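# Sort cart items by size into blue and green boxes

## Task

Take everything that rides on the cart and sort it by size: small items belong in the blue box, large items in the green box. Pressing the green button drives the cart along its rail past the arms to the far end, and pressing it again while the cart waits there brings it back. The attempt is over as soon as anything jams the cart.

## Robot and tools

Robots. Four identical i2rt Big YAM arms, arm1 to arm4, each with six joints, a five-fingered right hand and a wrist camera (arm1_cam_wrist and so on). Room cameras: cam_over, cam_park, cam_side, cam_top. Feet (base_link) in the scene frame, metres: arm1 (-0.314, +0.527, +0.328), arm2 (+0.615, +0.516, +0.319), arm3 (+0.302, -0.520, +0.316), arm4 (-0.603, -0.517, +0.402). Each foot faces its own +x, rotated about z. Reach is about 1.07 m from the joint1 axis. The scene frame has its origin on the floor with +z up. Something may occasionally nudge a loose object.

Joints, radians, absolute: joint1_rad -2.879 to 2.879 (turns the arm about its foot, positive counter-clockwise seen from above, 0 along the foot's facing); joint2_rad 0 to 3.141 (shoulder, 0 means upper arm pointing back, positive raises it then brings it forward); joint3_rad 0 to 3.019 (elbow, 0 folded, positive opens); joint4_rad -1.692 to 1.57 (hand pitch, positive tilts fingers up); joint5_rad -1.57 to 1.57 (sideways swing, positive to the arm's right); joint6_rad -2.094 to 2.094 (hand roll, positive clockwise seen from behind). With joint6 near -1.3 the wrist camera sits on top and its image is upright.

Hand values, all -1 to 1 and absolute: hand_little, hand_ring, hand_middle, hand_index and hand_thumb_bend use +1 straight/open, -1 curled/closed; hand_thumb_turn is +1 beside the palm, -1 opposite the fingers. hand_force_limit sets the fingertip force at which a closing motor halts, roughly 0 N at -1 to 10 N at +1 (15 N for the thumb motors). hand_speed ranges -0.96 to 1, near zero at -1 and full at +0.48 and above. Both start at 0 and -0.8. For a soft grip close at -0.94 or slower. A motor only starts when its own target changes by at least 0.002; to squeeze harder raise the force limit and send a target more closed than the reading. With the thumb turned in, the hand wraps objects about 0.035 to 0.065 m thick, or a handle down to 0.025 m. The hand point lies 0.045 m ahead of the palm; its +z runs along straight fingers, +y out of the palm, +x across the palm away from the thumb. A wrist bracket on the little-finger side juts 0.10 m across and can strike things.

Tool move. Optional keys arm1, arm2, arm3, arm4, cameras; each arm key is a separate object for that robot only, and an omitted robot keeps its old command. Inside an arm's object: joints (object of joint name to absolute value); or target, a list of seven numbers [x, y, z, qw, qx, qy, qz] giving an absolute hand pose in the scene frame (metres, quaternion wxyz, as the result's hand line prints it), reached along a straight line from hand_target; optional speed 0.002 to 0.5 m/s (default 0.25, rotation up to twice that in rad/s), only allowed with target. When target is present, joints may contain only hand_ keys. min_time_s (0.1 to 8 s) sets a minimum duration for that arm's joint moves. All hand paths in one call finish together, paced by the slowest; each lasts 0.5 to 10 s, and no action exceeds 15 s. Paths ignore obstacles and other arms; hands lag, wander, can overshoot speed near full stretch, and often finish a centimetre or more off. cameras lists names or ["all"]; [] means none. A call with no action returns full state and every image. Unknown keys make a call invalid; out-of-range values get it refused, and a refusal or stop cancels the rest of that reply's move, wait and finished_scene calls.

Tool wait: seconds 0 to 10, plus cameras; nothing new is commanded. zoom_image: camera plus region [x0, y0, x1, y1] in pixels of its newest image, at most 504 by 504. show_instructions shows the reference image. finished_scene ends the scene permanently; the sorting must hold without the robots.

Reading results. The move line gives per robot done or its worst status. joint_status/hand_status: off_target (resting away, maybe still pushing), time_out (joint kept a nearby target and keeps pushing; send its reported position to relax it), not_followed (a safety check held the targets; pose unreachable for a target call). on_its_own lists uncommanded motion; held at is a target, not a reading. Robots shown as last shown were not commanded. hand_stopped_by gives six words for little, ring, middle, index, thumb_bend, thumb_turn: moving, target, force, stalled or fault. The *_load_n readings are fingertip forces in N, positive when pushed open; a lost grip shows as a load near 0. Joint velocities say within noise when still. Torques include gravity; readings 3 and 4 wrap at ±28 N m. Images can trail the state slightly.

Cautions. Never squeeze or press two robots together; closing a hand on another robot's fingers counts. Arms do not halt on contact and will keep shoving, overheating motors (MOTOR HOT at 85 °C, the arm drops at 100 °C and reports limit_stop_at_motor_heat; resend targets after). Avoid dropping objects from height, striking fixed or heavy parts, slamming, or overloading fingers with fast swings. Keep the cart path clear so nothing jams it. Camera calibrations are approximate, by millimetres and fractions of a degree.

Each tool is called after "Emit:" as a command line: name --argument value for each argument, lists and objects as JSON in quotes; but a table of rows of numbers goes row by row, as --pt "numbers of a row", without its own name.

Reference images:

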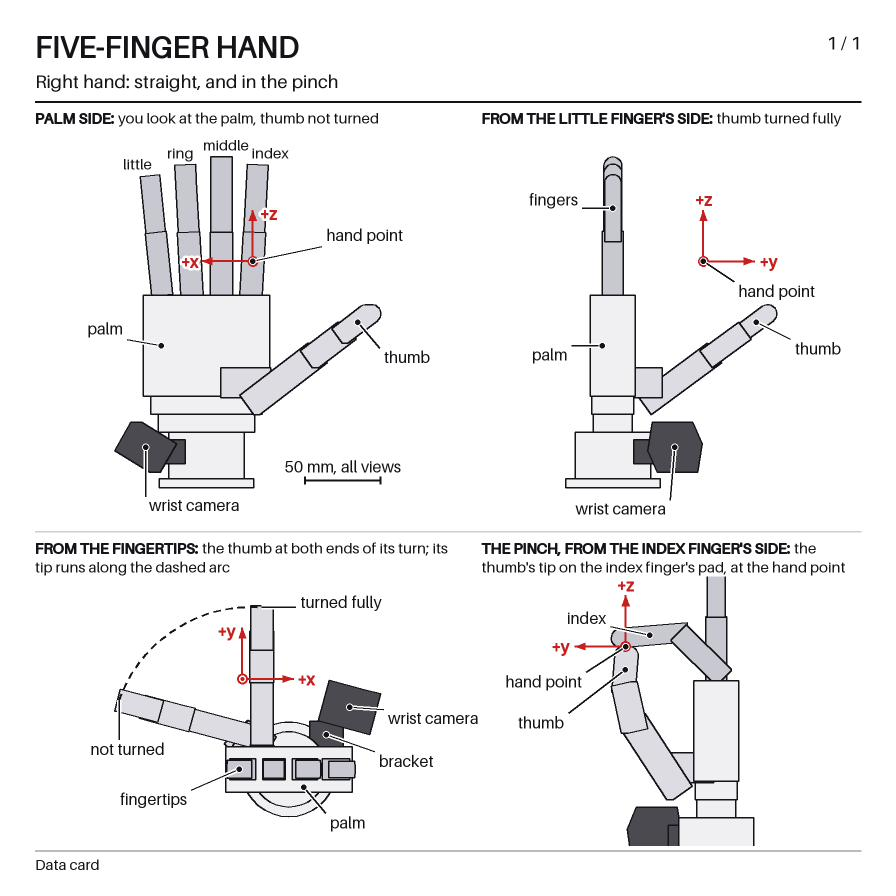

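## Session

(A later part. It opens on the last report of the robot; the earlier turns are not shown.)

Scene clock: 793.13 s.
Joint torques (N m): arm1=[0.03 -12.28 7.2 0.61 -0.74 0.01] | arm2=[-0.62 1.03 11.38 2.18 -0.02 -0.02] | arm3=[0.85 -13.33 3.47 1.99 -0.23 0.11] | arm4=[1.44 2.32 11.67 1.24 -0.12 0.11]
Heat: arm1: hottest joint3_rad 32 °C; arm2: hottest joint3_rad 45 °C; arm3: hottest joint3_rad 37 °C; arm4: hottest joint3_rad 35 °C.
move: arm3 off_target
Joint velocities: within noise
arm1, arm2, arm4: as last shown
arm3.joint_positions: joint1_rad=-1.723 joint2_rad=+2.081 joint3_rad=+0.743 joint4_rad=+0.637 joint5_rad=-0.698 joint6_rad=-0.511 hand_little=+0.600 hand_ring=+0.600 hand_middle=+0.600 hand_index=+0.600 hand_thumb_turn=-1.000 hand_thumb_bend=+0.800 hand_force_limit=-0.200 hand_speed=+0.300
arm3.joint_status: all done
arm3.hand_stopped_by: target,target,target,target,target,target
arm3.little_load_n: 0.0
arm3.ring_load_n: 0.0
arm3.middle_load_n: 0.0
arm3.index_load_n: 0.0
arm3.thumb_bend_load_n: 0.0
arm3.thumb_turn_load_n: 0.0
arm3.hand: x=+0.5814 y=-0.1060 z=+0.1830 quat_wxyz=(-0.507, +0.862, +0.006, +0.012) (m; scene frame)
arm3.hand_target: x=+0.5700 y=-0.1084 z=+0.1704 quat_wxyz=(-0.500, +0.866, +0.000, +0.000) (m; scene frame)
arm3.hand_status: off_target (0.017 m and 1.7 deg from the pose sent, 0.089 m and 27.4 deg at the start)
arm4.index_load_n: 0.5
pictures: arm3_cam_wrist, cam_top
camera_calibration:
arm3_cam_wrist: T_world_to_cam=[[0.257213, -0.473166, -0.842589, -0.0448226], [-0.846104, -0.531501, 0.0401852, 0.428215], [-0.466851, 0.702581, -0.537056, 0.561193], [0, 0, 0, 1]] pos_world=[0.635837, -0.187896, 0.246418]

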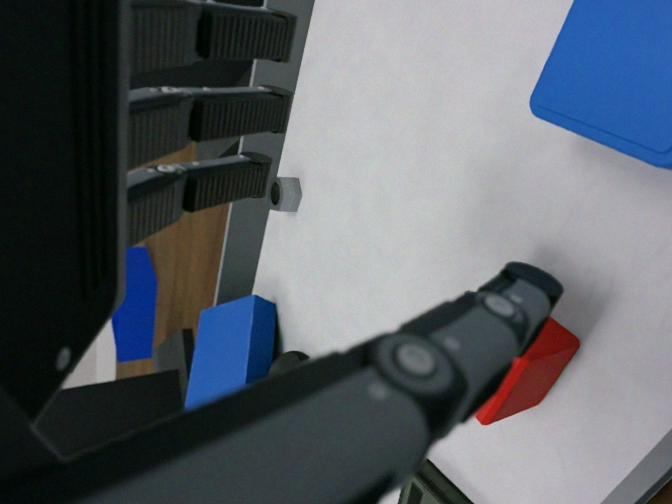

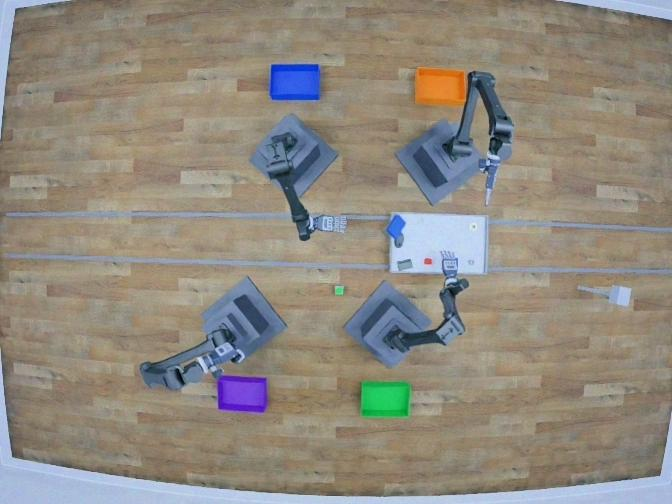

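Emit:
move --arm3 '{"target": [0.549, -0.112, 0.115, 0.5, -0.866, 0, 0], "speed": 0.12}'

Emit:
move --arm3 '{"target": [0.542, -0.112, 0.072, 0.5, -0.866, 0, 0], "speed": 0.05}' --cameras '["arm3_cam_wrist"]'

Emit:
move --arm3 '{"target": [0.492, -0.112, 0.072, 0.5, -0.866, 0, 0], "speed": 0.0094, "joints": {"hand_speed": -0.85, "hand_force_limit": 0.3, "hand_index": -0.1, "hand_middle": -0.1, "hand_ring": -0.1, "hand_little": -0.1, "hand_thumb_bend": 0.4}}' --cameras '["arm3_cam_wrist"]'

Emit:
move --arm3 '{"target": [0.47, -0.13, 0.24, 0.5, -0.866, 0, 0], "speed": 0.12}' --cameras '["arm3_cam_wrist", "cam_top"]'

Scene clock: 803.23 s.
Joint torques (N m): arm1=[0.32 -12.57 7.17 0.7 -0.72 -0.02] | arm2=[-0.97 1.55 11.47 2.13 -0.02 0.01] | arm3=[0.73 -13.8 2.97 1.88 -0.17 0.09] | arm4=[1.26 2.49 11.77 1.21 -0.12 0.13]
Heat: arm1: hottest joint3_rad 32 °C; arm2: hottest joint3_rad 45 °C; arm3: hottest joint3_rad 36 °C; arm4: hottest joint3_rad 35 °C.
move: arm3 off_target
Joint velocities: within noise
arm1, arm2, arm4: as last shown
arm1.middle_load_n: -0.5
arm2.thumb_bend_load_n: 0.5
arm3.joint_positions: joint1_rad=-1.693 joint2_rad=+2.261 joint3_rad=+0.733 joint4_rad=+0.828 joint5_rad=-0.675 joint6_rad=-0.486 hand_little=+0.600 hand_ring=+0.600 hand_middle=+0.600 hand_index=+0.600 hand_thumb_turn=-1.000 hand_thumb_bend=+0.800 hand_force_limit=-0.200 hand_speed=+0.300
arm3.joint_status: not commanded
arm3.hand_stopped_by: target,target,target,target,target,target
arm3.little_load_n: -0.5
arm3.ring_load_n: 0.0
arm3.middle_load_n: 0.0
arm3.index_load_n: 0.0
arm3.thumb_bend_load_n: 0.0
arm3.thumb_turn_load_n: 0.0
arm3.hand: x=+0.5560 y=-0.1137 z=+0.1230 quat_wxyz=(-0.502, +0.865, +0.003, +0.007) (m; scene frame)
arm3.hand_target: x=+0.5490 y=-0.1123 z=+0.1152 quat_wxyz=(-0.500, +0.866, +0.000, +0.000) (m; scene frame)
arm3.hand_status: off_target (0.011 m and 0.9 deg from the pose sent, 0.076 m and 1.7 deg at the start)
arm4.index_load_n: 0.0
pictures: none

Scene clock: 805.07 s.
Joint torques (N m): arm1=[-0.03 -12.4 7.09 0.42 -0.75 0.03] | arm2=[-0.67 0.91 11.38 2.04 0 0] | arm3=[0.44 -12.75 3.02 1.94 -0.1 -0.05] | arm4=[1.26 2.49 11.7 1.22 -0.14 0.13]
Heat: arm1: hottest joint3_rad 32 °C; arm2: hottest joint3_rad 45 °C; arm3: hottest joint3_rad 36 °C; arm4: hottest joint3_rad 35 °C.
move: arm3 off_target
Joint velocities: within noise
arm1, arm2, arm4: as last shown
arm1.middle_load_n: 0.0
arm2.thumb_bend_load_n: 0.0
arm3.joint_positions: joint1_rad=-1.677 joint2_rad=+2.385 joint3_rad=+0.762 joint4_rad=+0.932 joint5_rad=-0.669 joint6_rad=-0.454 hand_little=+0.600 hand_ring=+0.600 hand_middle=+0.600 hand_index=+0.600 hand_thumb_turn=-1.000 hand_thumb_bend=+0.800 hand_force_limit=-0.200 hand_speed=+0.300
arm3.joint_status: not commanded
arm3.hand_stopped_by: target,target,target,target,target,target
arm3.little_load_n: 0.0
arm3.ring_load_n: 0.0
arm3.middle_load_n: 0.0
arm3.index_load_n: 0.0
arm3.thumb_bend_load_n: 0.0
arm3.thumb_turn_load_n: 2.0
arm3.hand: x=+0.5453 y=-0.1127 z=+0.0867 quat_wxyz=(-0.504, +0.864, -0.004, +0.000) (m; scene frame)
arm3.hand_target: x=+0.5418 y=-0.1124 z=+0.0725 quat_wxyz=(-0.500, +0.866, +0.000, +0.000) (m; scene frame)
arm3.hand_status: off_target (0.015 m and 0.7 deg from the pose sent, 0.053 m and 0.9 deg at the start)
pictures: arm3_cam_wrist
camera_calibration:
arm3_cam_wrist: T_world_to_cam=[[0.23074, -0.478946, -0.846977, -0.105685], [-0.847064, -0.527206, 0.0673593, 0.396607], [-0.478793, 0.701901, -0.527345, 0.503009], [0, 0, 0, 1]] pos_world=[0.601174, -0.194586, 0.149032]

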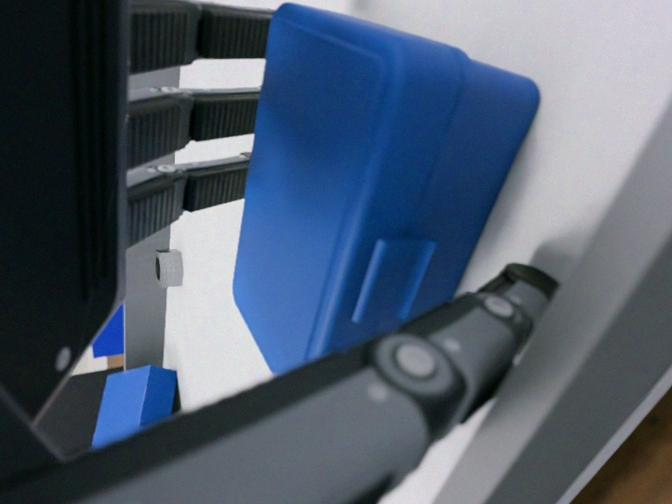

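Scene clock: 810.83 s.
Joint torques (N m): arm1=[0.44 -12.34 7.19 0.66 -0.73 0.03] | arm2=[-0.56 1.44 11.37 2.06 0.01 0] | arm3=[1.03 -12.28 0.47 2.18 -0.05 0.04] | arm4=[1.32 2.37 11.73 1.21 -0.14 0.11]
Heat: arm1: hottest joint3_rad 32 °C; arm2: hottest joint3_rad 45 °C; arm3: hottest joint3_rad 35 °C; arm4: hottest joint3_rad 35 °C.
move: arm3 off_target
Joint velocities: within noise
arm1.joint_positions: joint1_rad=-0.612 joint2_rad=+1.918 joint3_rad=+0.865 joint4_rad=-0.014 joint5_rad=-1.057 joint6_rad=-1.013 hand_little=+1.000 hand_ring=+1.000 hand_middle=+1.000 hand_index=+1.000 hand_thumb_turn=-1.000 hand_thumb_bend=+1.000 hand_force_limit=-0.300 hand_speed=+0.300
arm1.joint_status: not commanded
arm1.hand_stopped_by: target,target,target,target,target,target
arm1.little_load_n: 0.0
arm1.ring_load_n: 0.0
arm1.middle_load_n: 0.0
arm1.index_load_n: 0.0
arm1.thumb_bend_load_n: 0.0
arm1.thumb_turn_load_n: 0.0
arm1.hand: x=-0.0564 y=+0.1297 z=+0.2531 quat_wxyz=(-0.379, +0.591, -0.603, +0.379) (m; scene frame)
arm1.hand_target: x=-0.0502 y=+0.1203 z=+0.2502 quat_wxyz=(-0.380, +0.596, -0.597, +0.380) (m; scene frame)
arm1.hand_status: not commanded
arm2.joint_positions: joint1_rad=+0.886 joint2_rad=+0.641 joint3_rad=+1.333 joint4_rad=-1.215 joint5_rad=-0.110 joint6_rad=-1.128 hand_little=+1.000 hand_ring=+1.000 hand_middle=+1.000 hand_index=+1.000 hand_thumb_turn=+1.000 hand_thumb_bend=+1.000 hand_force_limit=+0.000 hand_speed=-0.800
arm2.joint_status: not commanded
arm2.hand_stopped_by: target,target,target,target,target,target
arm2.little_load_n: 0.0
arm2.ring_load_n: 0.0
arm2.middle_load_n: 0.0
arm2.index_load_n: 0.0
arm2.thumb_bend_load_n: 0.0
arm2.thumb_turn_load_n: 0.0
arm2.hand: x=+0.5850 y=+0.2484 z=+0.7882 quat_wxyz=(+0.229, +0.474, -0.728, +0.440) (m; scene frame)
arm2.hand_target: x=+0.5849 y=+0.2487 z=+0.8041 quat_wxyz=(+0.238, +0.470, -0.719, +0.452) (m; scene frame)
arm2.hand_status: not commanded
arm3.joint_positions: joint1_rad=-1.578 joint2_rad=+2.411 joint3_rad=+0.698 joint4_rad=+1.082 joint5_rad=-0.589 joint6_rad=-0.389 hand_little=-0.100 hand_ring=+0.172 hand_middle=+0.213 hand_index=+0.213 hand_thumb_turn=-1.000 hand_thumb_bend=+0.619 hand_force_limit=+0.300 hand_speed=-0.850
arm3.joint_status: hand_ring off_target (ended at +0.172, target -0.100); hand_middle off_target (ended at +0.213, target -0.100); hand_index off_target (ended at +0.213, target -0.100); hand_thumb_bend off_target (ended at +0.619, target +0.400); the others done
arm3.hand_stopped_by: target,force,force,force,force,target
arm3.little_load_n: 0.0
arm3.ring_load_n: 9.5
arm3.middle_load_n: 1.0
arm3.index_load_n: 5.0
arm3.thumb_bend_load_n: 22.5
arm3.thumb_turn_load_n: 5.5
arm3.hand: x=+0.5032 y=-0.1059 z=+0.0851 quat_wxyz=(-0.509, +0.861, +0.003, +0.008) (m; scene frame)
arm3.hand_target: x=+0.4921 y=-0.1123 z=+0.0726 quat_wxyz=(-0.500, +0.866, +0.000, +0.000) (m; scene frame)
arm3.hand_status: off_target (0.018 m and 1.5 deg from the pose sent, 0.055 m and 0.7 deg at the start)
arm4.joint_positions: joint1_rad=-0.310 joint2_rad=+0.596 joint3_rad=+1.373 joint4_rad=-1.257 joint5_rad=-0.097 joint6_rad=-1.258 hand_little=-1.000 hand_ring=-1.000 hand_middle=-1.000 hand_index=-1.000 hand_thumb_turn=+1.000 hand_thumb_bend=+1.000 hand_force_limit=+0.000 hand_speed=+0.200
arm4.joint_status: not commanded
arm4.hand_stopped_by: target,target,target,target,target,target
arm4.little_load_n: 0.0
arm4.ring_load_n: 0.0
arm4.middle_load_n: 0.0
arm4.index_load_n: 0.0
arm4.thumb_bend_load_n: 0.0
arm4.thumb_turn_load_n: 0.0
arm4.hand: x=-0.3701 y=-0.4568 z=+0.9001 quat_wxyz=(-0.215, +0.853, +0.053, +0.473) (m; scene frame)
arm4.hand_target: x=-0.3750 y=-0.4552 z=+0.9166 quat_wxyz=(-0.224, +0.846, +0.055, +0.481) (m; scene frame)
arm4.hand_status: not commanded
pictures: arm3_cam_wrist
camera_calibration:
arm3_cam_wrist: T_world_to_cam=[[0.249542, -0.46934, -0.847023, -0.102496], [-0.846164, -0.531023, 0.0449538, 0.365705], [-0.470887, 0.705503, -0.529651, 0.47384], [0, 0, 0, 1]] pos_world=[0.558149, -0.188203, 0.147714]

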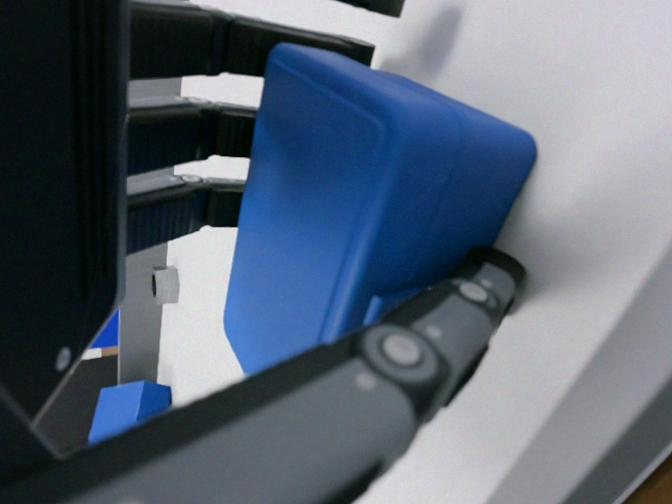

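Scene clock: 813.07 s.
Joint torques (N m): arm1=[0.56 -12.28 7.08 0.68 -0.75 -0.02] | arm2=[-0.85 0.91 11.48 2.15 0.01 -0.02] | arm3=[1.03 -11.75 3.9 1.03 -0.2 0.08] | arm4=[1.32 2.32 11.71 1.21 -0.14 0.11]
Heat: arm1: hottest joint3_rad 32 °C; arm2: hottest joint3_rad 45 °C; arm3: hottest joint3_rad 35 °C; arm4: hottest joint3_rad 35 °C.
move: arm3 done
Joint velocities: within noise
arm1, arm2, arm4: as last shown
arm3.joint_positions: joint1_rad=-1.564 joint2_rad=+1.814 joint3_rad=+0.468 joint4_rad=+0.694 joint5_rad=-0.573 joint6_rad=-0.384 hand_little=-0.100 hand_ring=+0.172 hand_middle=+0.213 hand_index=+0.213 hand_thumb_turn=-1.000 hand_thumb_bend=+0.619 hand_force_limit=+0.300 hand_speed=-0.850
arm3.joint_status: not commanded
arm3.hand_stopped_by: target,force,force,force,force,target
arm3.little_load_n: 0.0
arm3.ring_load_n: 9.0
arm3.middle_load_n: 1.0
arm3.index_load_n: 4.5
arm3.thumb_bend_load_n: 22.5
arm3.thumb_turn_load_n: 5.0
arm3.hand: x=+0.4760 y=-0.1321 z=+0.2356 quat_wxyz=(-0.499, +0.867, -0.001, +0.004) (m; scene frame)
arm3.hand_target: x=+0.4700 y=-0.1301 z=+0.2398 quat_wxyz=(-0.500, +0.866, +0.000, +0.000) (m; scene frame)
arm3.hand_status: done (0.008 m and 0.5 deg from the pose sent, 0.160 m and 1.5 deg at the start)
pictures: arm3_cam_wrist, cam_top
camera_calibration:
arm3_cam_wrist: T_world_to_cam=[[0.239281, -0.488768, -0.838958, 0.0198284], [-0.846869, -0.527704, 0.0658976, 0.317916], [-0.47493, 0.694719, -0.540191, 0.562133], [0, 0, 0, 1]] pos_world=[0.531462, -0.213068, 0.299345]

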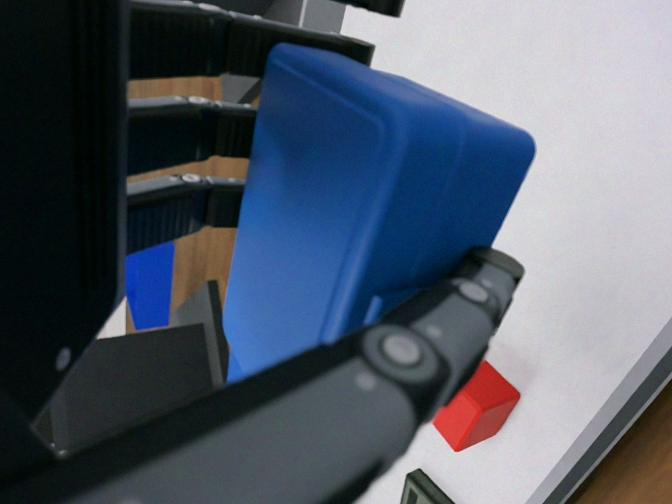

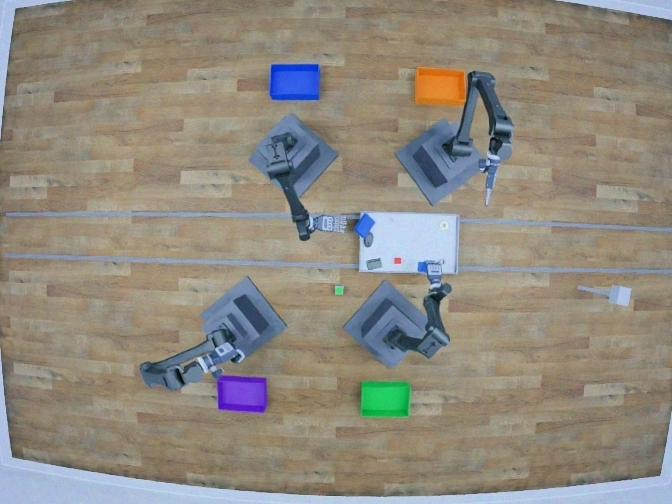

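Emit:
move --arm3 '{"joints": {"joint1_rad": 2.20, "joint2_rad": 0.969, "joint3_rad": 0.379, "joint4_rad": 0.074, "joint5_rad": 0.0, "joint6_rad": 0.0}, "min_time_s": 3.2}'

Emit:
move --arm3 '{"target": [0.285, -0.985, 0.15, -0.0087, 0.0151, 0.866, -0.5], "speed": 0.25}' --cameras '["arm3_cam_wrist"]'

Emit:
move --arm3 '{"joints": {"hand_speed": 0.0, "hand_index": 0.6, "hand_middle": 0.6, "hand_ring": 0.6, "hand_little": 0.6, "hand_thumb_bend": 0.8}}' --cameras '["arm3_cam_wrist"]'

Emit:
move --arm3 '{"target": [0.30, -0.92, 0.36, -0.0087, 0.0151, 0.866, -0.5], "speed": 0.35}' --cameras '["cam_over", "cam_top"]'

Emit:
move --arm3 '{"joints": {"joint1_rad": -0.43, "joint2_rad": 1.6, "joint3_rad": 0.7, "joint4_rad": 0.38, "joint5_rad": 0.0, "joint6_rad": 0.0}, "min_time_s": 3}' --cameras '["arm3_cam_wrist", "cam_over", "cam_top"]'

Scene clock: 826.47 s.
Joint torques (N m): arm1=[0.5 -11.99 7.12 0.64 -0.73 0] | arm2=[-0.67 0.79 11.44 2.17 -0.02 -0.01] | arm3=[0.85 -5.01 9.44 1.42 0.12 0.15] | arm4=[1.2 2.49 11.73 1.18 -0.12 0.12]
Heat: arm1: hottest joint3_rad 32 °C; arm2: hottest joint3_rad 45 °C; arm3: hottest joint3_rad 35 °C; arm4: hottest joint3_rad 35 °C.
move: arm3 done
Joint velocities: within noise
arm1, arm2, arm4: as last shown
arm1.little_load_n: 0.5
arm2.index_load_n: -0.5
arm3.joint_positions: joint1_rad=+2.188 joint2_rad=+0.983 joint3_rad=+0.384 joint4_rad=+0.080 joint5_rad=-0.003 joint6_rad=-0.016 hand_little=-0.100 hand_ring=+0.172 hand_middle=+0.213 hand_index=+0.213 hand_thumb_turn=-1.000 hand_thumb_bend=+0.619 hand_force_limit=+0.300 hand_speed=-0.850
arm3.joint_status: all done
arm3.hand_stopped_by: target,force,force,force,force,target
arm3.little_load_n: 0.0
arm3.ring_load_n: 9.0
arm3.middle_load_n: 1.0
arm3.index_load_n: 5.0
arm3.thumb_bend_load_n: 22.5
arm3.thumb_turn_load_n: 5.0
arm3.hand: x=+0.3031 y=-0.9081 z=+0.3947 quat_wxyz=(-0.015, +0.027, +0.867, -0.497) (m; scene frame)
arm3.hand_target: x=+0.3082 y=-0.9063 z=+0.3969 quat_wxyz=(-0.009, +0.029, +0.866, -0.499) (m; scene frame)
arm3.hand_status: not commanded
arm4.middle_load_n: -0.5
pictures: none

Scene clock: 828.47 s.
Joint torques (N m): arm1=[0.38 -12.04 7.19 0.46 -0.72 0.07] | arm2=[-0.21 0.91 11.51 2.11 -0.01 -0.03] | arm3=[-0.03 -11.81 2.56 2.52 -0.3 -0.14] | arm4=[1.55 2.37 11.75 1.2 -0.13 0.12]
Heat: arm1: hottest joint3_rad 32 °C; arm2: hottest joint3_rad 45 °C; arm3: hottest joint3_rad 35 °C; arm4: hottest joint3_rad 35 °C.
move: arm3 done
Joint velocities: within noise
arm1, arm2, arm4: as last shown
arm1.little_load_n: 0.0
arm2.index_load_n: 0.0
arm3.joint_positions: joint1_rad=+2.144 joint2_rad=+2.151 joint3_rad=+0.518 joint4_rad=+1.108 joint5_rad=-0.072 joint6_rad=-0.048 hand_little=-0.100 hand_ring=+0.172 hand_middle=+0.213 hand_index=+0.213 hand_thumb_turn=-1.000 hand_thumb_bend=+0.619 hand_force_limit=+0.300 hand_speed=-0.850
arm3.joint_status: not commanded
arm3.hand_stopped_by: target,force,force,force,force,target
arm3.little_load_n: 0.0
arm3.ring_load_n: 9.0
arm3.middle_load_n: 1.0
arm3.index_load_n: 4.5
arm3.thumb_bend_load_n: 22.5
arm3.thumb_turn_load_n: 5.0
arm3.hand: x=+0.2917 y=-0.9814 z=+0.1539 quat_wxyz=(-0.004, +0.015, +0.868, -0.496) (m; scene frame)
arm3.hand_target: x=+0.2850 y=-0.9848 z=+0.1501 quat_wxyz=(-0.009, +0.015, +0.866, -0.500) (m; scene frame)
arm3.hand_status: done (0.009 m and 0.8 deg from the pose sent, 0.257 m and 1.5 deg at the start)
arm4.middle_load_n: 0.0
pictures: arm3_cam_wrist
camera_calibration:
arm3_cam_wrist: T_world_to_cam=[[-0.214791, 0.500222, -0.838834, 0.683386], [0.858644, 0.505991, 0.0818746, 0.233477], [0.465398, -0.702674, -0.538195, -0.625562], [0, 0, 0, 1]] pos_world=[0.237447, -0.899549, 0.217457]

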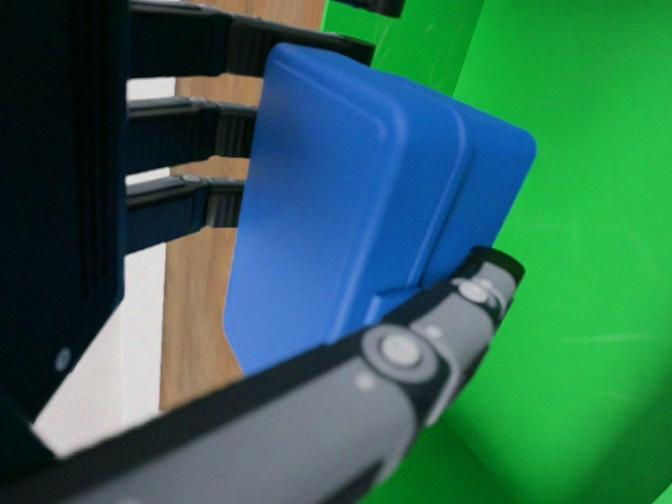

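Scene clock: 829.20 s.
Joint torques (N m): arm1=[0.5 -12.63 7.21 0.53 -0.74 0.04] | arm2=[-0.79 0.62 11.34 2 -0.01 -0.02] | arm3=[-0.85 -11.46 2.25 2.44 -0.17 -0.1] | arm4=[1.49 2.2 11.71 1.25 -0.13 0.12]
Heat: arm1: hottest joint3_rad 32 °C; arm2: hottest joint3_rad 45 °C; arm3: hottest joint3_rad 35 °C; arm4: hottest joint3_rad 35 °C.
move: arm3 done
Joint velocities: within noise
arm1, arm2, arm4: as last shown
arm3.joint_positions: joint1_rad=+2.143 joint2_rad=+2.151 joint3_rad=+0.518 joint4_rad=+1.111 joint5_rad=-0.073 joint6_rad=-0.048 hand_little=+0.600 hand_ring=+0.600 hand_middle=+0.600 hand_index=+0.600 hand_thumb_turn=-1.000 hand_thumb_bend=+0.800 hand_force_limit=+0.300 hand_speed=+0.000
arm3.joint_status: all done
arm3.hand_stopped_by: target,target,target,target,target,target
arm3.little_load_n: 0.0
arm3.ring_load_n: 0.0
arm3.middle_load_n: 0.0
arm3.index_load_n: 0.0
arm3.thumb_bend_load_n: 0.0
arm3.thumb_turn_load_n: 0.0
arm3.hand: x=+0.2916 y=-0.9823 z=+0.1546 quat_wxyz=(-0.004, +0.015, +0.867, -0.498) (m; scene frame)
arm3.hand_target: x=+0.2850 y=-0.9847 z=+0.1500 quat_wxyz=(-0.009, +0.015, +0.866, -0.500) (m; scene frame)
arm3.hand_status: not commanded
pictures: arm3_cam_wrist
camera_calibration:
arm3_cam_wrist: T_world_to_cam=[[-0.214969, 0.496941, -0.840736, 0.681475], [0.858491, 0.506564, 0.0799098, 0.234897], [0.465597, -0.704587, -0.535515, -0.628027], [0, 0, 0, 1]] pos_world=[0.237246, -0.900143, 0.217852]

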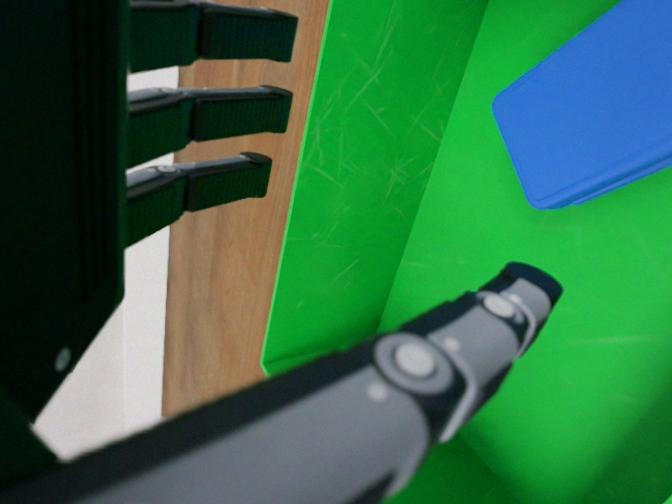

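Scene clock: 831.03 s.
Joint torques (N m): arm1=[0.79 -11.99 7.04 0.58 -0.72 0] | arm2=[-0.73 1.03 11.45 2.13 -0.01 -0.01] | arm3=[1.03 -5.6 12.27 1.44 0.06 0.11] | arm4=[1.44 2.49 11.74 1.11 -0.13 0.13]
Heat: arm1: hottest joint3_rad 32 °C; arm2: hottest joint3_rad 45 °C; arm3: hottest joint3_rad 35 °C; arm4: hottest joint3_rad 35 °C.
move: arm3 off_target
Joint velocities: within noise
arm1, arm2, arm4: as last shown
arm1.index_load_n: -0.5
arm2.little_load_n: 0.5
arm3.joint_positions: joint1_rad=+2.150 joint2_rad=+1.148 joint3_rad=+0.312 joint4_rad=+0.279 joint5_rad=-0.051 joint6_rad=-0.047 hand_little=+0.600 hand_ring=+0.600 hand_middle=+0.600 hand_index=+0.600 hand_thumb_turn=-1.000 hand_thumb_bend=+0.800 hand_force_limit=+0.300 hand_speed=+0.000
arm3.joint_status: not commanded
arm3.hand_stopped_by: target,target,target,target,target,target
arm3.little_load_n: 0.0
arm3.ring_load_n: 0.0
arm3.middle_load_n: 0.0
arm3.index_load_n: 0.0
arm3.thumb_bend_load_n: 0.0
arm3.thumb_turn_load_n: 0.0
arm3.hand: x=+0.2972 y=-0.8999 z=+0.3396 quat_wxyz=(-0.010, +0.018, +0.876, -0.482) (m; scene frame)
arm3.hand_target: x=+0.3001 y=-0.9188 z=+0.3605 quat_wxyz=(-0.008, +0.015, +0.866, -0.500) (m; scene frame)
arm3.hand_status: off_target (0.029 m and 2.4 deg from the pose sent, 0.215 m and 0.6 deg at the start)
pictures: cam_over, cam_top

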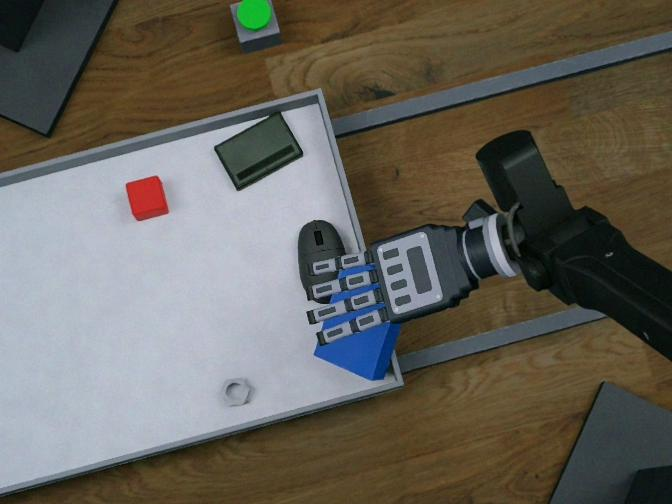

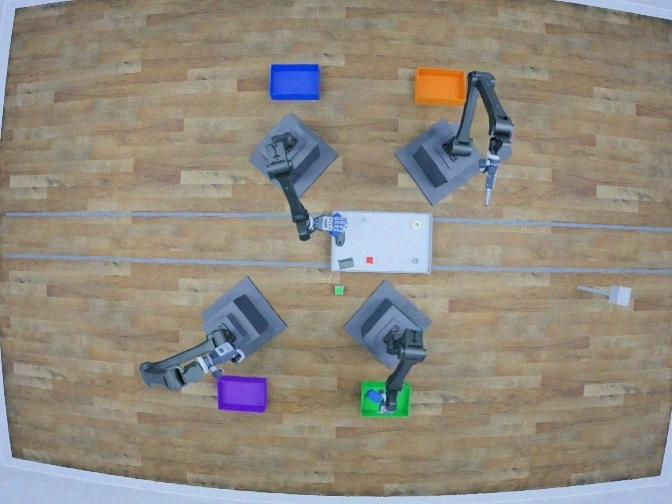

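Scene clock: 834.47 s.
Joint torques (N m): arm1=[0.67 -12.34 7.31 0.54 -0.7 0] | arm2=[-0.26 0.67 11.56 2.15 0 -0.01] | arm3=[-1.26 -10.58 11.43 2.59 0.03 0.09] | arm4=[1.38 2.32 11.67 1.16 -0.12 0.11]
Heat: arm1: hottest joint3_rad 32 °C; arm2: hottest joint3_rad 45 °C; arm3: hottest joint3_rad 35 °C; arm4: hottest joint3_rad 35 °C.
move: arm3 done
Joint velocities: within noise
arm1, arm2, arm4: as last shown
arm1.index_load_n: 0.0
arm2.little_load_n: 0.0
arm3.joint_positions: joint1_rad=-0.424 joint2_rad=+1.577 joint3_rad=+0.660 joint4_rad=+0.364 joint5_rad=-0.001 joint6_rad=-0.014 hand_little=+0.600 hand_ring=+0.600 hand_middle=+0.600 hand_index=+0.600 hand_thumb_turn=-1.000 hand_thumb_bend=+0.800 hand_force_limit=+0.300 hand_speed=+0.000
arm3.joint_status: all done
arm3.hand_stopped_by: target,target,target,target,target,target
arm3.little_load_n: 0.0
arm3.ring_load_n: 0.0
arm3.middle_load_n: 0.0
arm3.index_load_n: 0.0
arm3.thumb_bend_load_n: 0.0
arm3.thumb_turn_load_n: 0.0
arm3.hand: x=+0.0449 y=-0.0658 z=+0.3295 quat_wxyz=(-0.478, +0.848, +0.208, -0.101) (m; scene frame)
arm3.hand_target: x=+0.0379 y=-0.0463 z=+0.3389 quat_wxyz=(-0.491, +0.842, +0.198, -0.106) (m; scene frame)
arm3.hand_status: not commanded
pictures: arm3_cam_wrist, cam_over, cam_top
camera_calibration:
arm3_cam_wrist: T_world_to_cam=[[0.459579, -0.338113, -0.821259, 0.228392], [-0.517491, -0.853456, 0.0617796, -0.0532792], [-0.721797, 0.396602, -0.5672, 0.362501], [0, 0, 0, 1]] pos_world=[0.129117, -0.112018, 0.396471]

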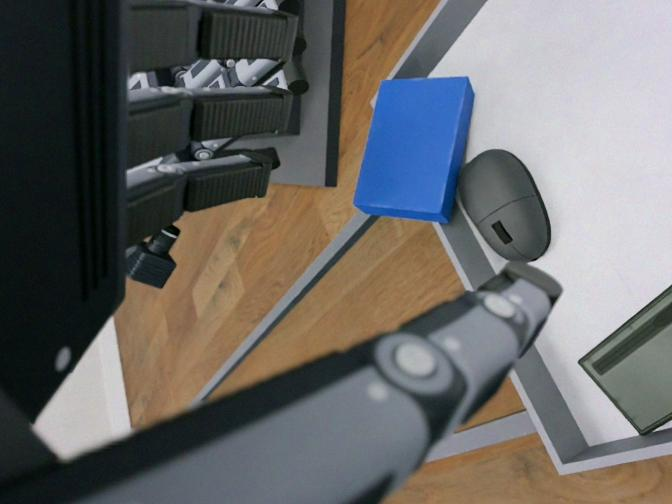

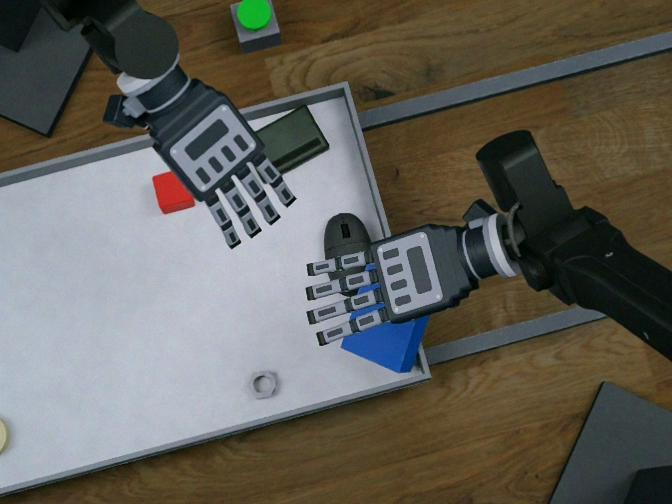

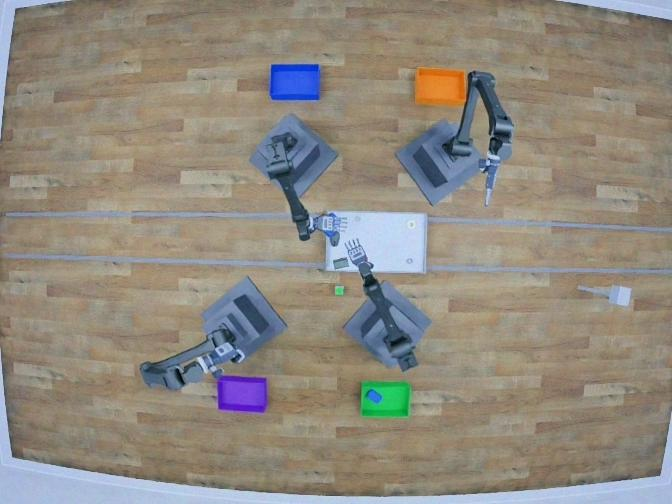

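Emit:
move --arm3 '{"joints": {"joint1_rad": -0.75, "joint2_rad": 0.969, "joint3_rad": 0.379, "joint4_rad": 0.074, "joint5_rad": 0.0, "joint6_rad": 0.0}, "min_time_s": 2}' --arm1 '{"target": [0.0, 0.11, 0.19, 0.380, -0.5964, 0.5964, -0.380], "speed": 0.2, "joints": {"hand_speed": 0.3, "hand_index": 0.6, "hand_middle": 0.6, "hand_ring": 1.0, "hand_little": 1.0, "hand_thumb_bend": 0.8}}' --cameras '["arm1_cam_wrist", "cam_over", "cam_top"]'

Scene clock: 879.13 s.
Joint torques (N m): arm1=[-0.09 -13.51 5.96 1.5 -0.46 0.21] | arm2=[-0.62 0.97 11.52 2.1 -0.01 0] | arm3=[-1.73 -4.95 9.39 1.39 0.06 0.06] | arm4=[1.32 2.26 11.75 1.24 -0.16 0.1]
Heat: arm1: hottest joint3_rad 33 °C; arm2: hottest joint3_rad 45 °C; arm3: hottest joint3_rad 39 °C; arm4: hottest joint3_rad 35 °C.
move: arm1 off_target; arm3 done
Joint velocities: within noise
arm1.joint_positions: joint1_rad=-0.510 joint2_rad=+2.113 joint3_rad=+0.940 joint4_rad=+0.216 joint5_rad=-1.012 joint6_rad=-0.878 hand_little=+1.000 hand_ring=+1.000 hand_middle=+0.600 hand_index=+0.600 hand_thumb_turn=-1.000 hand_thumb_bend=+0.800 hand_force_limit=-0.300 hand_speed=+0.300
arm1.joint_status: all done
arm1.hand_stopped_by: target,target,target,target,target,target
arm1.little_load_n: 0.0
arm1.ring_load_n: 0.0
arm1.middle_load_n: 0.0
arm1.index_load_n: 0.0
arm1.thumb_bend_load_n: 0.0
arm1.thumb_turn_load_n: 0.0
arm1.hand: x=-0.0052 y=+0.1219 z=+0.1933 quat_wxyz=(-0.383, +0.596, -0.598, +0.374) (m; scene frame)
arm1.hand_target: x=-0.0003 y=+0.1103 z=+0.1903 quat_wxyz=(-0.380, +0.596, -0.596, +0.380) (m; scene frame)
arm1.hand_status: off_target (0.013 m and 0.9 deg from the pose sent, 0.087 m and 0.9 deg at the start)
arm2, arm4: as last shown
arm3.joint_positions: joint1_rad=-0.737 joint2_rad=+0.980 joint3_rad=+0.386 joint4_rad=+0.082 joint5_rad=-0.001 joint6_rad=-0.013 hand_little=+0.600 hand_ring=+0.600 hand_middle=+0.600 hand_index=+0.600 hand_thumb_turn=-1.000 hand_thumb_bend=+0.800 hand_force_limit=+0.300 hand_speed=+0.000
arm3.joint_status: all done
arm3.hand_stopped_by: target,target,target,target,target,target
arm3.little_load_n: 0.0
arm3.ring_load_n: 0.0
arm3.middle_load_n: 0.0
arm3.index_load_n: 0.0
arm3.thumb_bend_load_n: 0.0
arm3.thumb_turn_load_n: 0.5
arm3.hand: x=+0.2152 y=-0.1411 z=+0.4026 quat_wxyz=(-0.507, +0.859, +0.072, -0.028) (m; scene frame)
arm3.hand_target: x=+0.2202 y=-0.1435 z=+0.4019 quat_wxyz=(-0.505, +0.860, +0.060, -0.027) (m; scene frame)
arm3.hand_status: not commanded
pictures: arm1_cam_wrist, cam_over, cam_top
camera_calibration:
arm1_cam_wrist: T_world_to_cam=[[-0.406065, -0.221491, -0.886596, 0.201588], [-0.563191, 0.824694, 0.0519171, -0.116169], [0.719672, 0.520404, -0.459621, 0.151465], [0, 0, 0, 1]] pos_world=[-0.0925729, 0.0616309, 0.254375]

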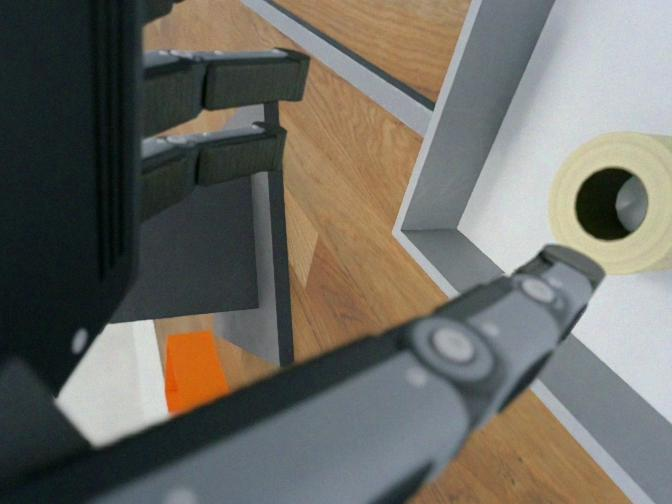

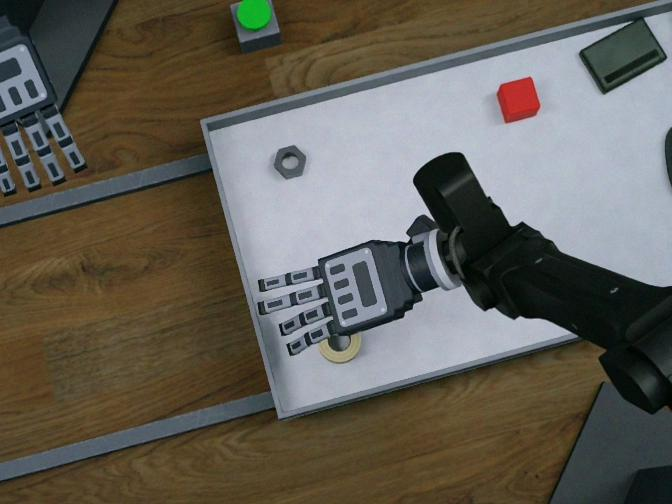

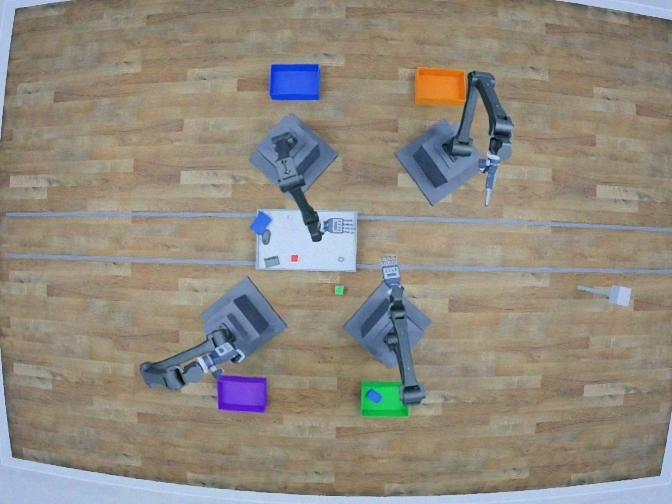

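Emit:
move --arm1 '{"target": [-0.127, 0.112, 0.135, 0.380, -0.5964, 0.5964, -0.380], "speed": 0.15}' --cameras '["arm1_cam_wrist"]'

Emit:
move --arm1 '{"target": [-0.142, 0.112, 0.073, 0.380, -0.5964, 0.5964, -0.380], "speed": 0.05}' --cameras '["arm1_cam_wrist"]'

Emit:
move --arm1 '{"target": [-0.19, 0.112, 0.073, 0.380, -0.5964, 0.5964, -0.380], "speed": 0.0094, "joints": {"hand_speed": -0.85, "hand_force_limit": -0.2, "hand_index": 0.0, "hand_middle": 0.0, "hand_thumb_bend": 0.3}}' --cameras '["arm1_cam_wrist"]'

Emit:
move --arm1 '{"target": [-0.19, 0.16, 0.26, 0.380, -0.5964, 0.5964, -0.380], "speed": 0.12}' --cameras '["arm1_cam_wrist", "cam_over", "cam_top"]'

Scene clock: 902.73 s.
Joint torques (N m): arm1=[0.15 -13.33 4.62 0.23 -0.81 -0.02] | arm2=[-0.97 0.79 11.47 2.11 -0.03 -0.03] | arm3=[-0.79 -4.72 9.58 1.42 0.06 0.17] | arm4=[1.49 2.37 11.78 1.16 -0.13 0.11]
Heat: arm1: hottest joint3_rad 33 °C; arm2: hottest joint3_rad 45 °C; arm3: hottest joint3_rad 40 °C; arm4: hottest joint3_rad 36 °C.
move: arm1 done
Joint velocities: within noise
arm1.joint_positions: joint1_rad=-0.777 joint2_rad=+2.220 joint3_rad=+0.976 joint4_rad=-0.129 joint5_rad=-1.117 joint6_rad=-1.369 hand_little=+1.000 hand_ring=+1.000 hand_middle=+0.600 hand_index=+0.600 hand_thumb_turn=-1.000 hand_thumb_bend=+0.800 hand_force_limit=-0.300 hand_speed=+0.300
arm1.joint_status: not commanded
arm1.hand_stopped_by: target,target,target,target,target,target
arm1.little_load_n: 0.0
arm1.ring_load_n: 0.0
arm1.middle_load_n: 0.0
arm1.index_load_n: 0.0
arm1.thumb_bend_load_n: 0.0
arm1.thumb_turn_load_n: 0.0
arm1.hand: x=-0.1273 y=+0.1168 z=+0.1421 quat_wxyz=(-0.378, +0.595, -0.598, +0.381) (m; scene frame)
arm1.hand_target: x=-0.1270 y=+0.1121 z=+0.1352 quat_wxyz=(-0.380, +0.596, -0.596, +0.380) (m; scene frame)
arm1.hand_status: done (0.009 m and 0.3 deg from the pose sent, 0.135 m and 0.9 deg at the start)
arm2.joint_positions: joint1_rad=+0.886 joint2_rad=+0.641 joint3_rad=+1.333 joint4_rad=-1.215 joint5_rad=-0.110 joint6_rad=-1.128 hand_little=+1.000 hand_ring=+1.000 hand_middle=+1.000 hand_index=+1.000 hand_thumb_turn=+1.000 hand_thumb_bend=+1.000 hand_force_limit=+0.000 hand_speed=-0.800
arm2.joint_status: not commanded
arm2.hand_stopped_by: target,target,target,target,target,target
arm2.little_load_n: 0.0
arm2.ring_load_n: -0.5
arm2.middle_load_n: 0.0
arm2.index_load_n: 0.0
arm2.thumb_bend_load_n: 0.0
arm2.thumb_turn_load_n: 0.0
arm2.hand: x=+0.5850 y=+0.2484 z=+0.7882 quat_wxyz=(+0.229, +0.474, -0.728, +0.440) (m; scene frame)
arm2.hand_target: x=+0.5849 y=+0.2487 z=+0.8041 quat_wxyz=(+0.238, +0.470, -0.719, +0.452) (m; scene frame)
arm2.hand_status: not commanded
arm3: as last shown
arm3.thumb_turn_load_n: 0.0
arm4.joint_positions: joint1_rad=-0.310 joint2_rad=+0.596 joint3_rad=+1.373 joint4_rad=-1.257 joint5_rad=-0.097 joint6_rad=-1.258 hand_little=-1.000 hand_ring=-1.000 hand_middle=-1.000 hand_index=-1.000 hand_thumb_turn=+1.000 hand_thumb_bend=+1.000 hand_force_limit=+0.000 hand_speed=+0.200
arm4.joint_status: not commanded
arm4.hand_stopped_by: target,target,target,target,target,target
arm4.little_load_n: 0.0
arm4.ring_load_n: 0.0
arm4.middle_load_n: 0.0
arm4.index_load_n: 0.0
arm4.thumb_bend_load_n: 0.0
arm4.thumb_turn_load_n: 0.0
arm4.hand: x=-0.3701 y=-0.4568 z=+0.9001 quat_wxyz=(-0.215, +0.853, +0.053, +0.473) (m; scene frame)
arm4.hand_target: x=-0.3750 y=-0.4552 z=+0.9166 quat_wxyz=(-0.224, +0.846, +0.055, +0.481) (m; scene frame)
arm4.hand_status: not commanded
pictures: arm1_cam_wrist
camera_calibration:
arm1_cam_wrist: T_world_to_cam=[[-0.405161, -0.229956, -0.884853, 0.106333], [-0.555115, 0.830894, 0.0382456, -0.17587], [0.726424, 0.50669, -0.464298, 0.221579], [0, 0, 0, 1]] pos_world=[-0.215506, 0.0583091, 0.203694]

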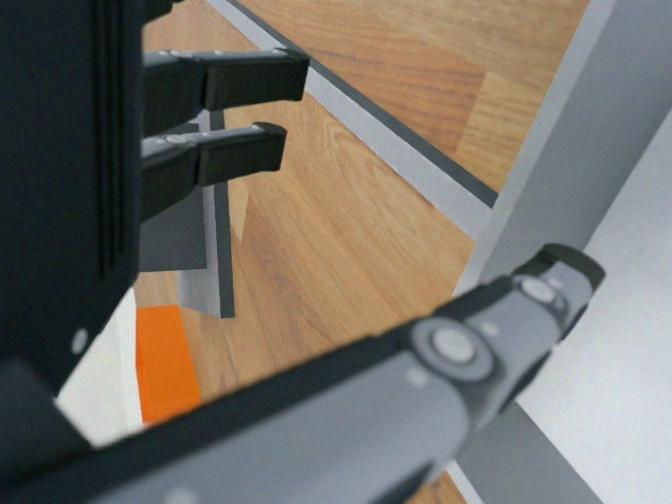

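Scene clock: 904.50 s.
Joint torques (N m): arm1=[-0.38 -12.34 4.33 0.79 -0.49 -0.2] | arm2=[-0.91 1.03 11.49 2.07 -0.02 -0.02] | arm3=[-1.32 -4.66 9.54 1.35 0.02 0.11] | arm4=[1.26 2.37 11.78 1.17 -0.13 0.12]
Heat: arm1: hottest joint3_rad 33 °C; arm2: hottest joint3_rad 45 °C; arm3: hottest joint3_rad 40 °C; arm4: hottest joint3_rad 36 °C.
move: arm1 off_target
Joint velocities: within noise
arm1.joint_positions: joint1_rad=-0.811 joint2_rad=+2.365 joint3_rad=+1.045 joint4_rad=-0.129 joint5_rad=-1.132 joint6_rad=-1.431 hand_little=+1.000 hand_ring=+1.000 hand_middle=+0.600 hand_index=+0.600 hand_thumb_turn=-1.000 hand_thumb_bend=+0.800 hand_force_limit=-0.300 hand_speed=+0.300
arm1.joint_status: not commanded
arm1.hand_stopped_by: target,target,target,target,target,target
arm1.little_load_n: 0.0
arm1.ring_load_n: 0.0
arm1.middle_load_n: 0.0
arm1.index_load_n: 0.0
arm1.thumb_bend_load_n: 0.5
arm1.thumb_turn_load_n: 1.0
arm1.hand: x=-0.1402 y=+0.1172 z=+0.0913 quat_wxyz=(-0.386, +0.589, -0.601, +0.378) (m; scene frame)
arm1.hand_target: x=-0.1421 y=+0.1127 z=+0.0738 quat_wxyz=(-0.380, +0.596, -0.596, +0.380) (m; scene frame)
arm1.hand_status: off_target (0.019 m and 1.3 deg from the pose sent, 0.071 m and 0.3 deg at the start)
arm2, arm3, arm4: as last shown
arm2.ring_load_n: 0.0
pictures: arm1_cam_wrist
camera_calibration:
arm1_cam_wrist: T_world_to_cam=[[-0.398027, -0.210728, -0.892843, 0.055735], [-0.55207, 0.832317, 0.0496689, -0.182159], [0.732662, 0.512681, -0.447621, 0.205773], [0, 0, 0, 1]] pos_world=[-0.229143, 0.0578633, 0.150919]

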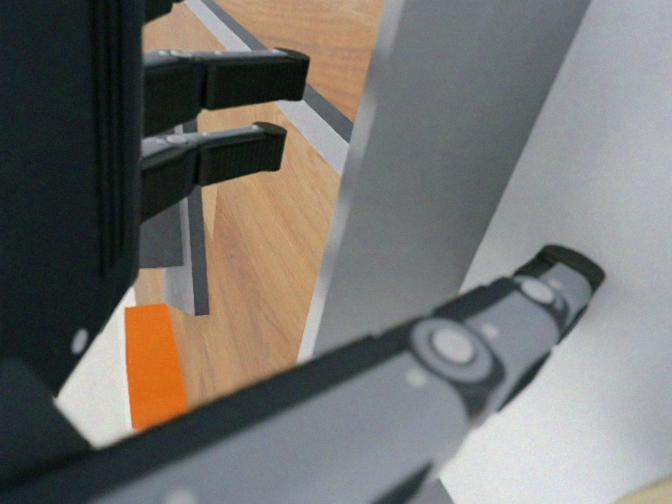

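Scene clock: 910.13 s.
Joint torques (N m): arm1=[0.91 -14.27 3.75 -0.47 -1.1 -0.02] | arm2=[-0.62 1.2 11.51 2.13 -0.02 -0.03] | arm3=[-1.79 -4.72 9.39 1.55 0.05 0.11] | arm4=[1.38 2.49 11.78 1.26 -0.14 0.11]
Heat: arm1: hottest joint3_rad 32 °C; arm2: hottest joint3_rad 45 °C; arm3: hottest joint3_rad 40 °C; arm4: hottest joint3_rad 36 °C.
move: arm1 done
Joint velocities: within noise
arm1.joint_positions: joint1_rad=-0.931 joint2_rad=+2.399 joint3_rad=+1.106 joint4_rad=-0.377 joint5_rad=-1.115 joint6_rad=-1.697 hand_little=+1.000 hand_ring=+1.000 hand_middle=+0.000 hand_index=+0.000 hand_thumb_turn=-1.000 hand_thumb_bend=+0.302 hand_force_limit=-0.200 hand_speed=-0.850
arm1.joint_status: all done
arm1.hand_stopped_by: target,target,target,target,target,target
arm1.little_load_n: 0.0
arm1.ring_load_n: 0.0
arm1.middle_load_n: 0.0
arm1.index_load_n: 0.0
arm1.thumb_bend_load_n: 3.5
arm1.thumb_turn_load_n: 0.5
arm1.hand: x=-0.1959 y=+0.1134 z=+0.0795 quat_wxyz=(-0.374, +0.594, -0.603, +0.380) (m; scene frame)
arm1.hand_target: x=-0.1901 y=+0.1121 z=+0.0731 quat_wxyz=(-0.380, +0.596, -0.597, +0.380) (m; scene frame)
arm1.hand_status: done (0.009 m and 1.1 deg from the pose sent, 0.053 m and 1.3 deg at the start)
arm2, arm3, arm4: as last shown
pictures: arm1_cam_wrist
camera_calibration:
arm1_cam_wrist: T_world_to_cam=[[-0.415487, -0.22531, -0.881253, 0.0195031], [-0.546116, 0.836575, 0.0435925, -0.207968], [0.727412, 0.499378, -0.470631, 0.245568], [0, 0, 0, 1]] pos_world=[-0.284101, 0.055744, 0.141825]

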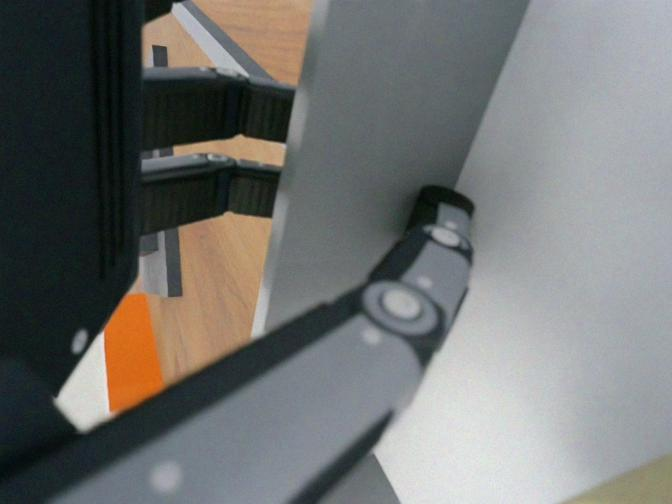

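Scene clock: 912.50 s.
Joint torques (N m): arm1=[-0.03 -14.21 3.03 -0.29 -0.78 0.04] | arm2=[-0.73 0.91 11.49 2.07 -0.01 -0.01] | arm3=[-1.2 -5.13 9.69 1.37 0.02 0.08] | arm4=[1.44 2.49 11.74 1.2 -0.13 0.12]
Heat: arm1: hottest joint3_rad 32 °C; arm2: hottest joint3_rad 45 °C; arm3: hottest joint3_rad 40 °C; arm4: hottest joint3_rad 36 °C.
move: arm1 done
Joint velocities: within noise
arm1.joint_positions: joint1_rad=-0.927 joint2_rad=+1.892 joint3_rad=+0.885 joint4_rad=-0.673 joint5_rad=-1.123 joint6_rad=-1.711 hand_little=+1.000 hand_ring=+1.000 hand_middle=+0.000 hand_index=+0.000 hand_thumb_turn=-1.000 hand_thumb_bend=+0.301 hand_force_limit=-0.200 hand_speed=-0.850
arm1.joint_status: not commanded
arm1.hand_stopped_by: target,target,target,target,target,target
arm1.little_load_n: 0.0
arm1.ring_load_n: 0.0
arm1.middle_load_n: 0.0
arm1.index_load_n: 0.0
arm1.thumb_bend_load_n: 0.0
arm1.thumb_turn_load_n: 0.0
arm1.hand: x=-0.1914 y=+0.1541 z=+0.2577 quat_wxyz=(-0.377, +0.596, -0.598, +0.382) (m; scene frame)
arm1.hand_target: x=-0.1899 y=+0.1600 z=+0.2599 quat_wxyz=(-0.380, +0.596, -0.596, +0.380) (m; scene frame)
arm1.hand_status: done (0.007 m and 0.4 deg from the pose sent, 0.186 m and 1.1 deg at the start)
arm2, arm3, arm4: as last shown
pictures: arm1_cam_wrist, cam_over, cam_top
camera_calibration:
arm1_cam_wrist: T_world_to_cam=[[-0.405761, -0.232305, -0.883964, 0.191253], [-0.554567, 0.831357, 0.0360796, -0.24611], [0.726508, 0.504857, -0.46616, 0.303678], [0, 0, 0, 1]] pos_world=[-0.279506, 0.0957205, 0.319503]

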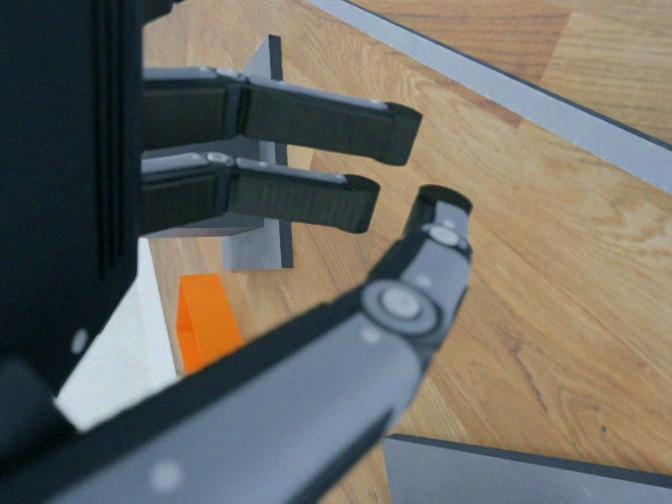

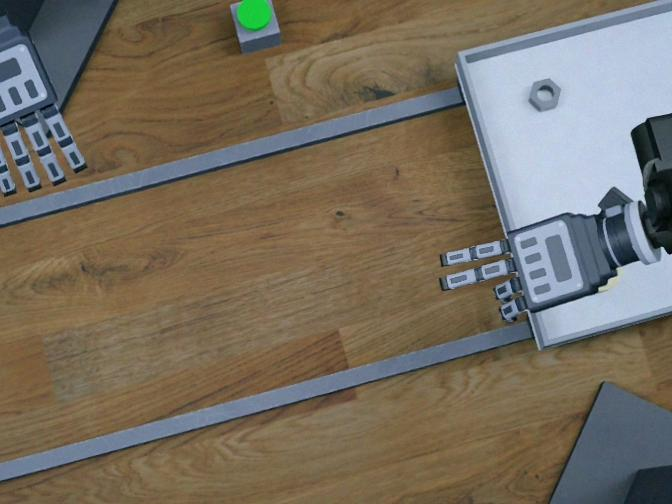

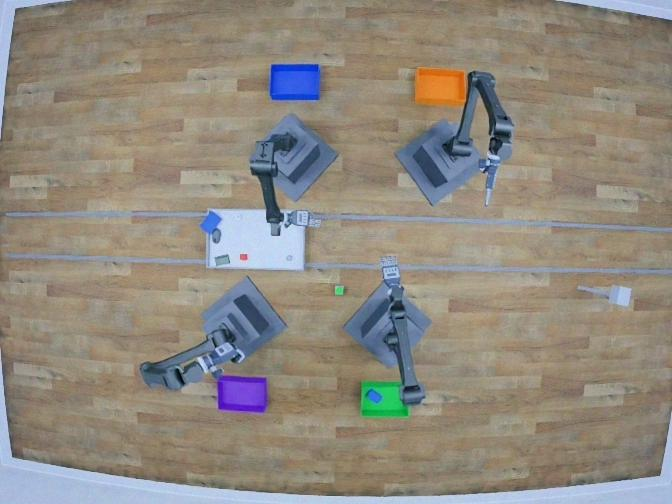

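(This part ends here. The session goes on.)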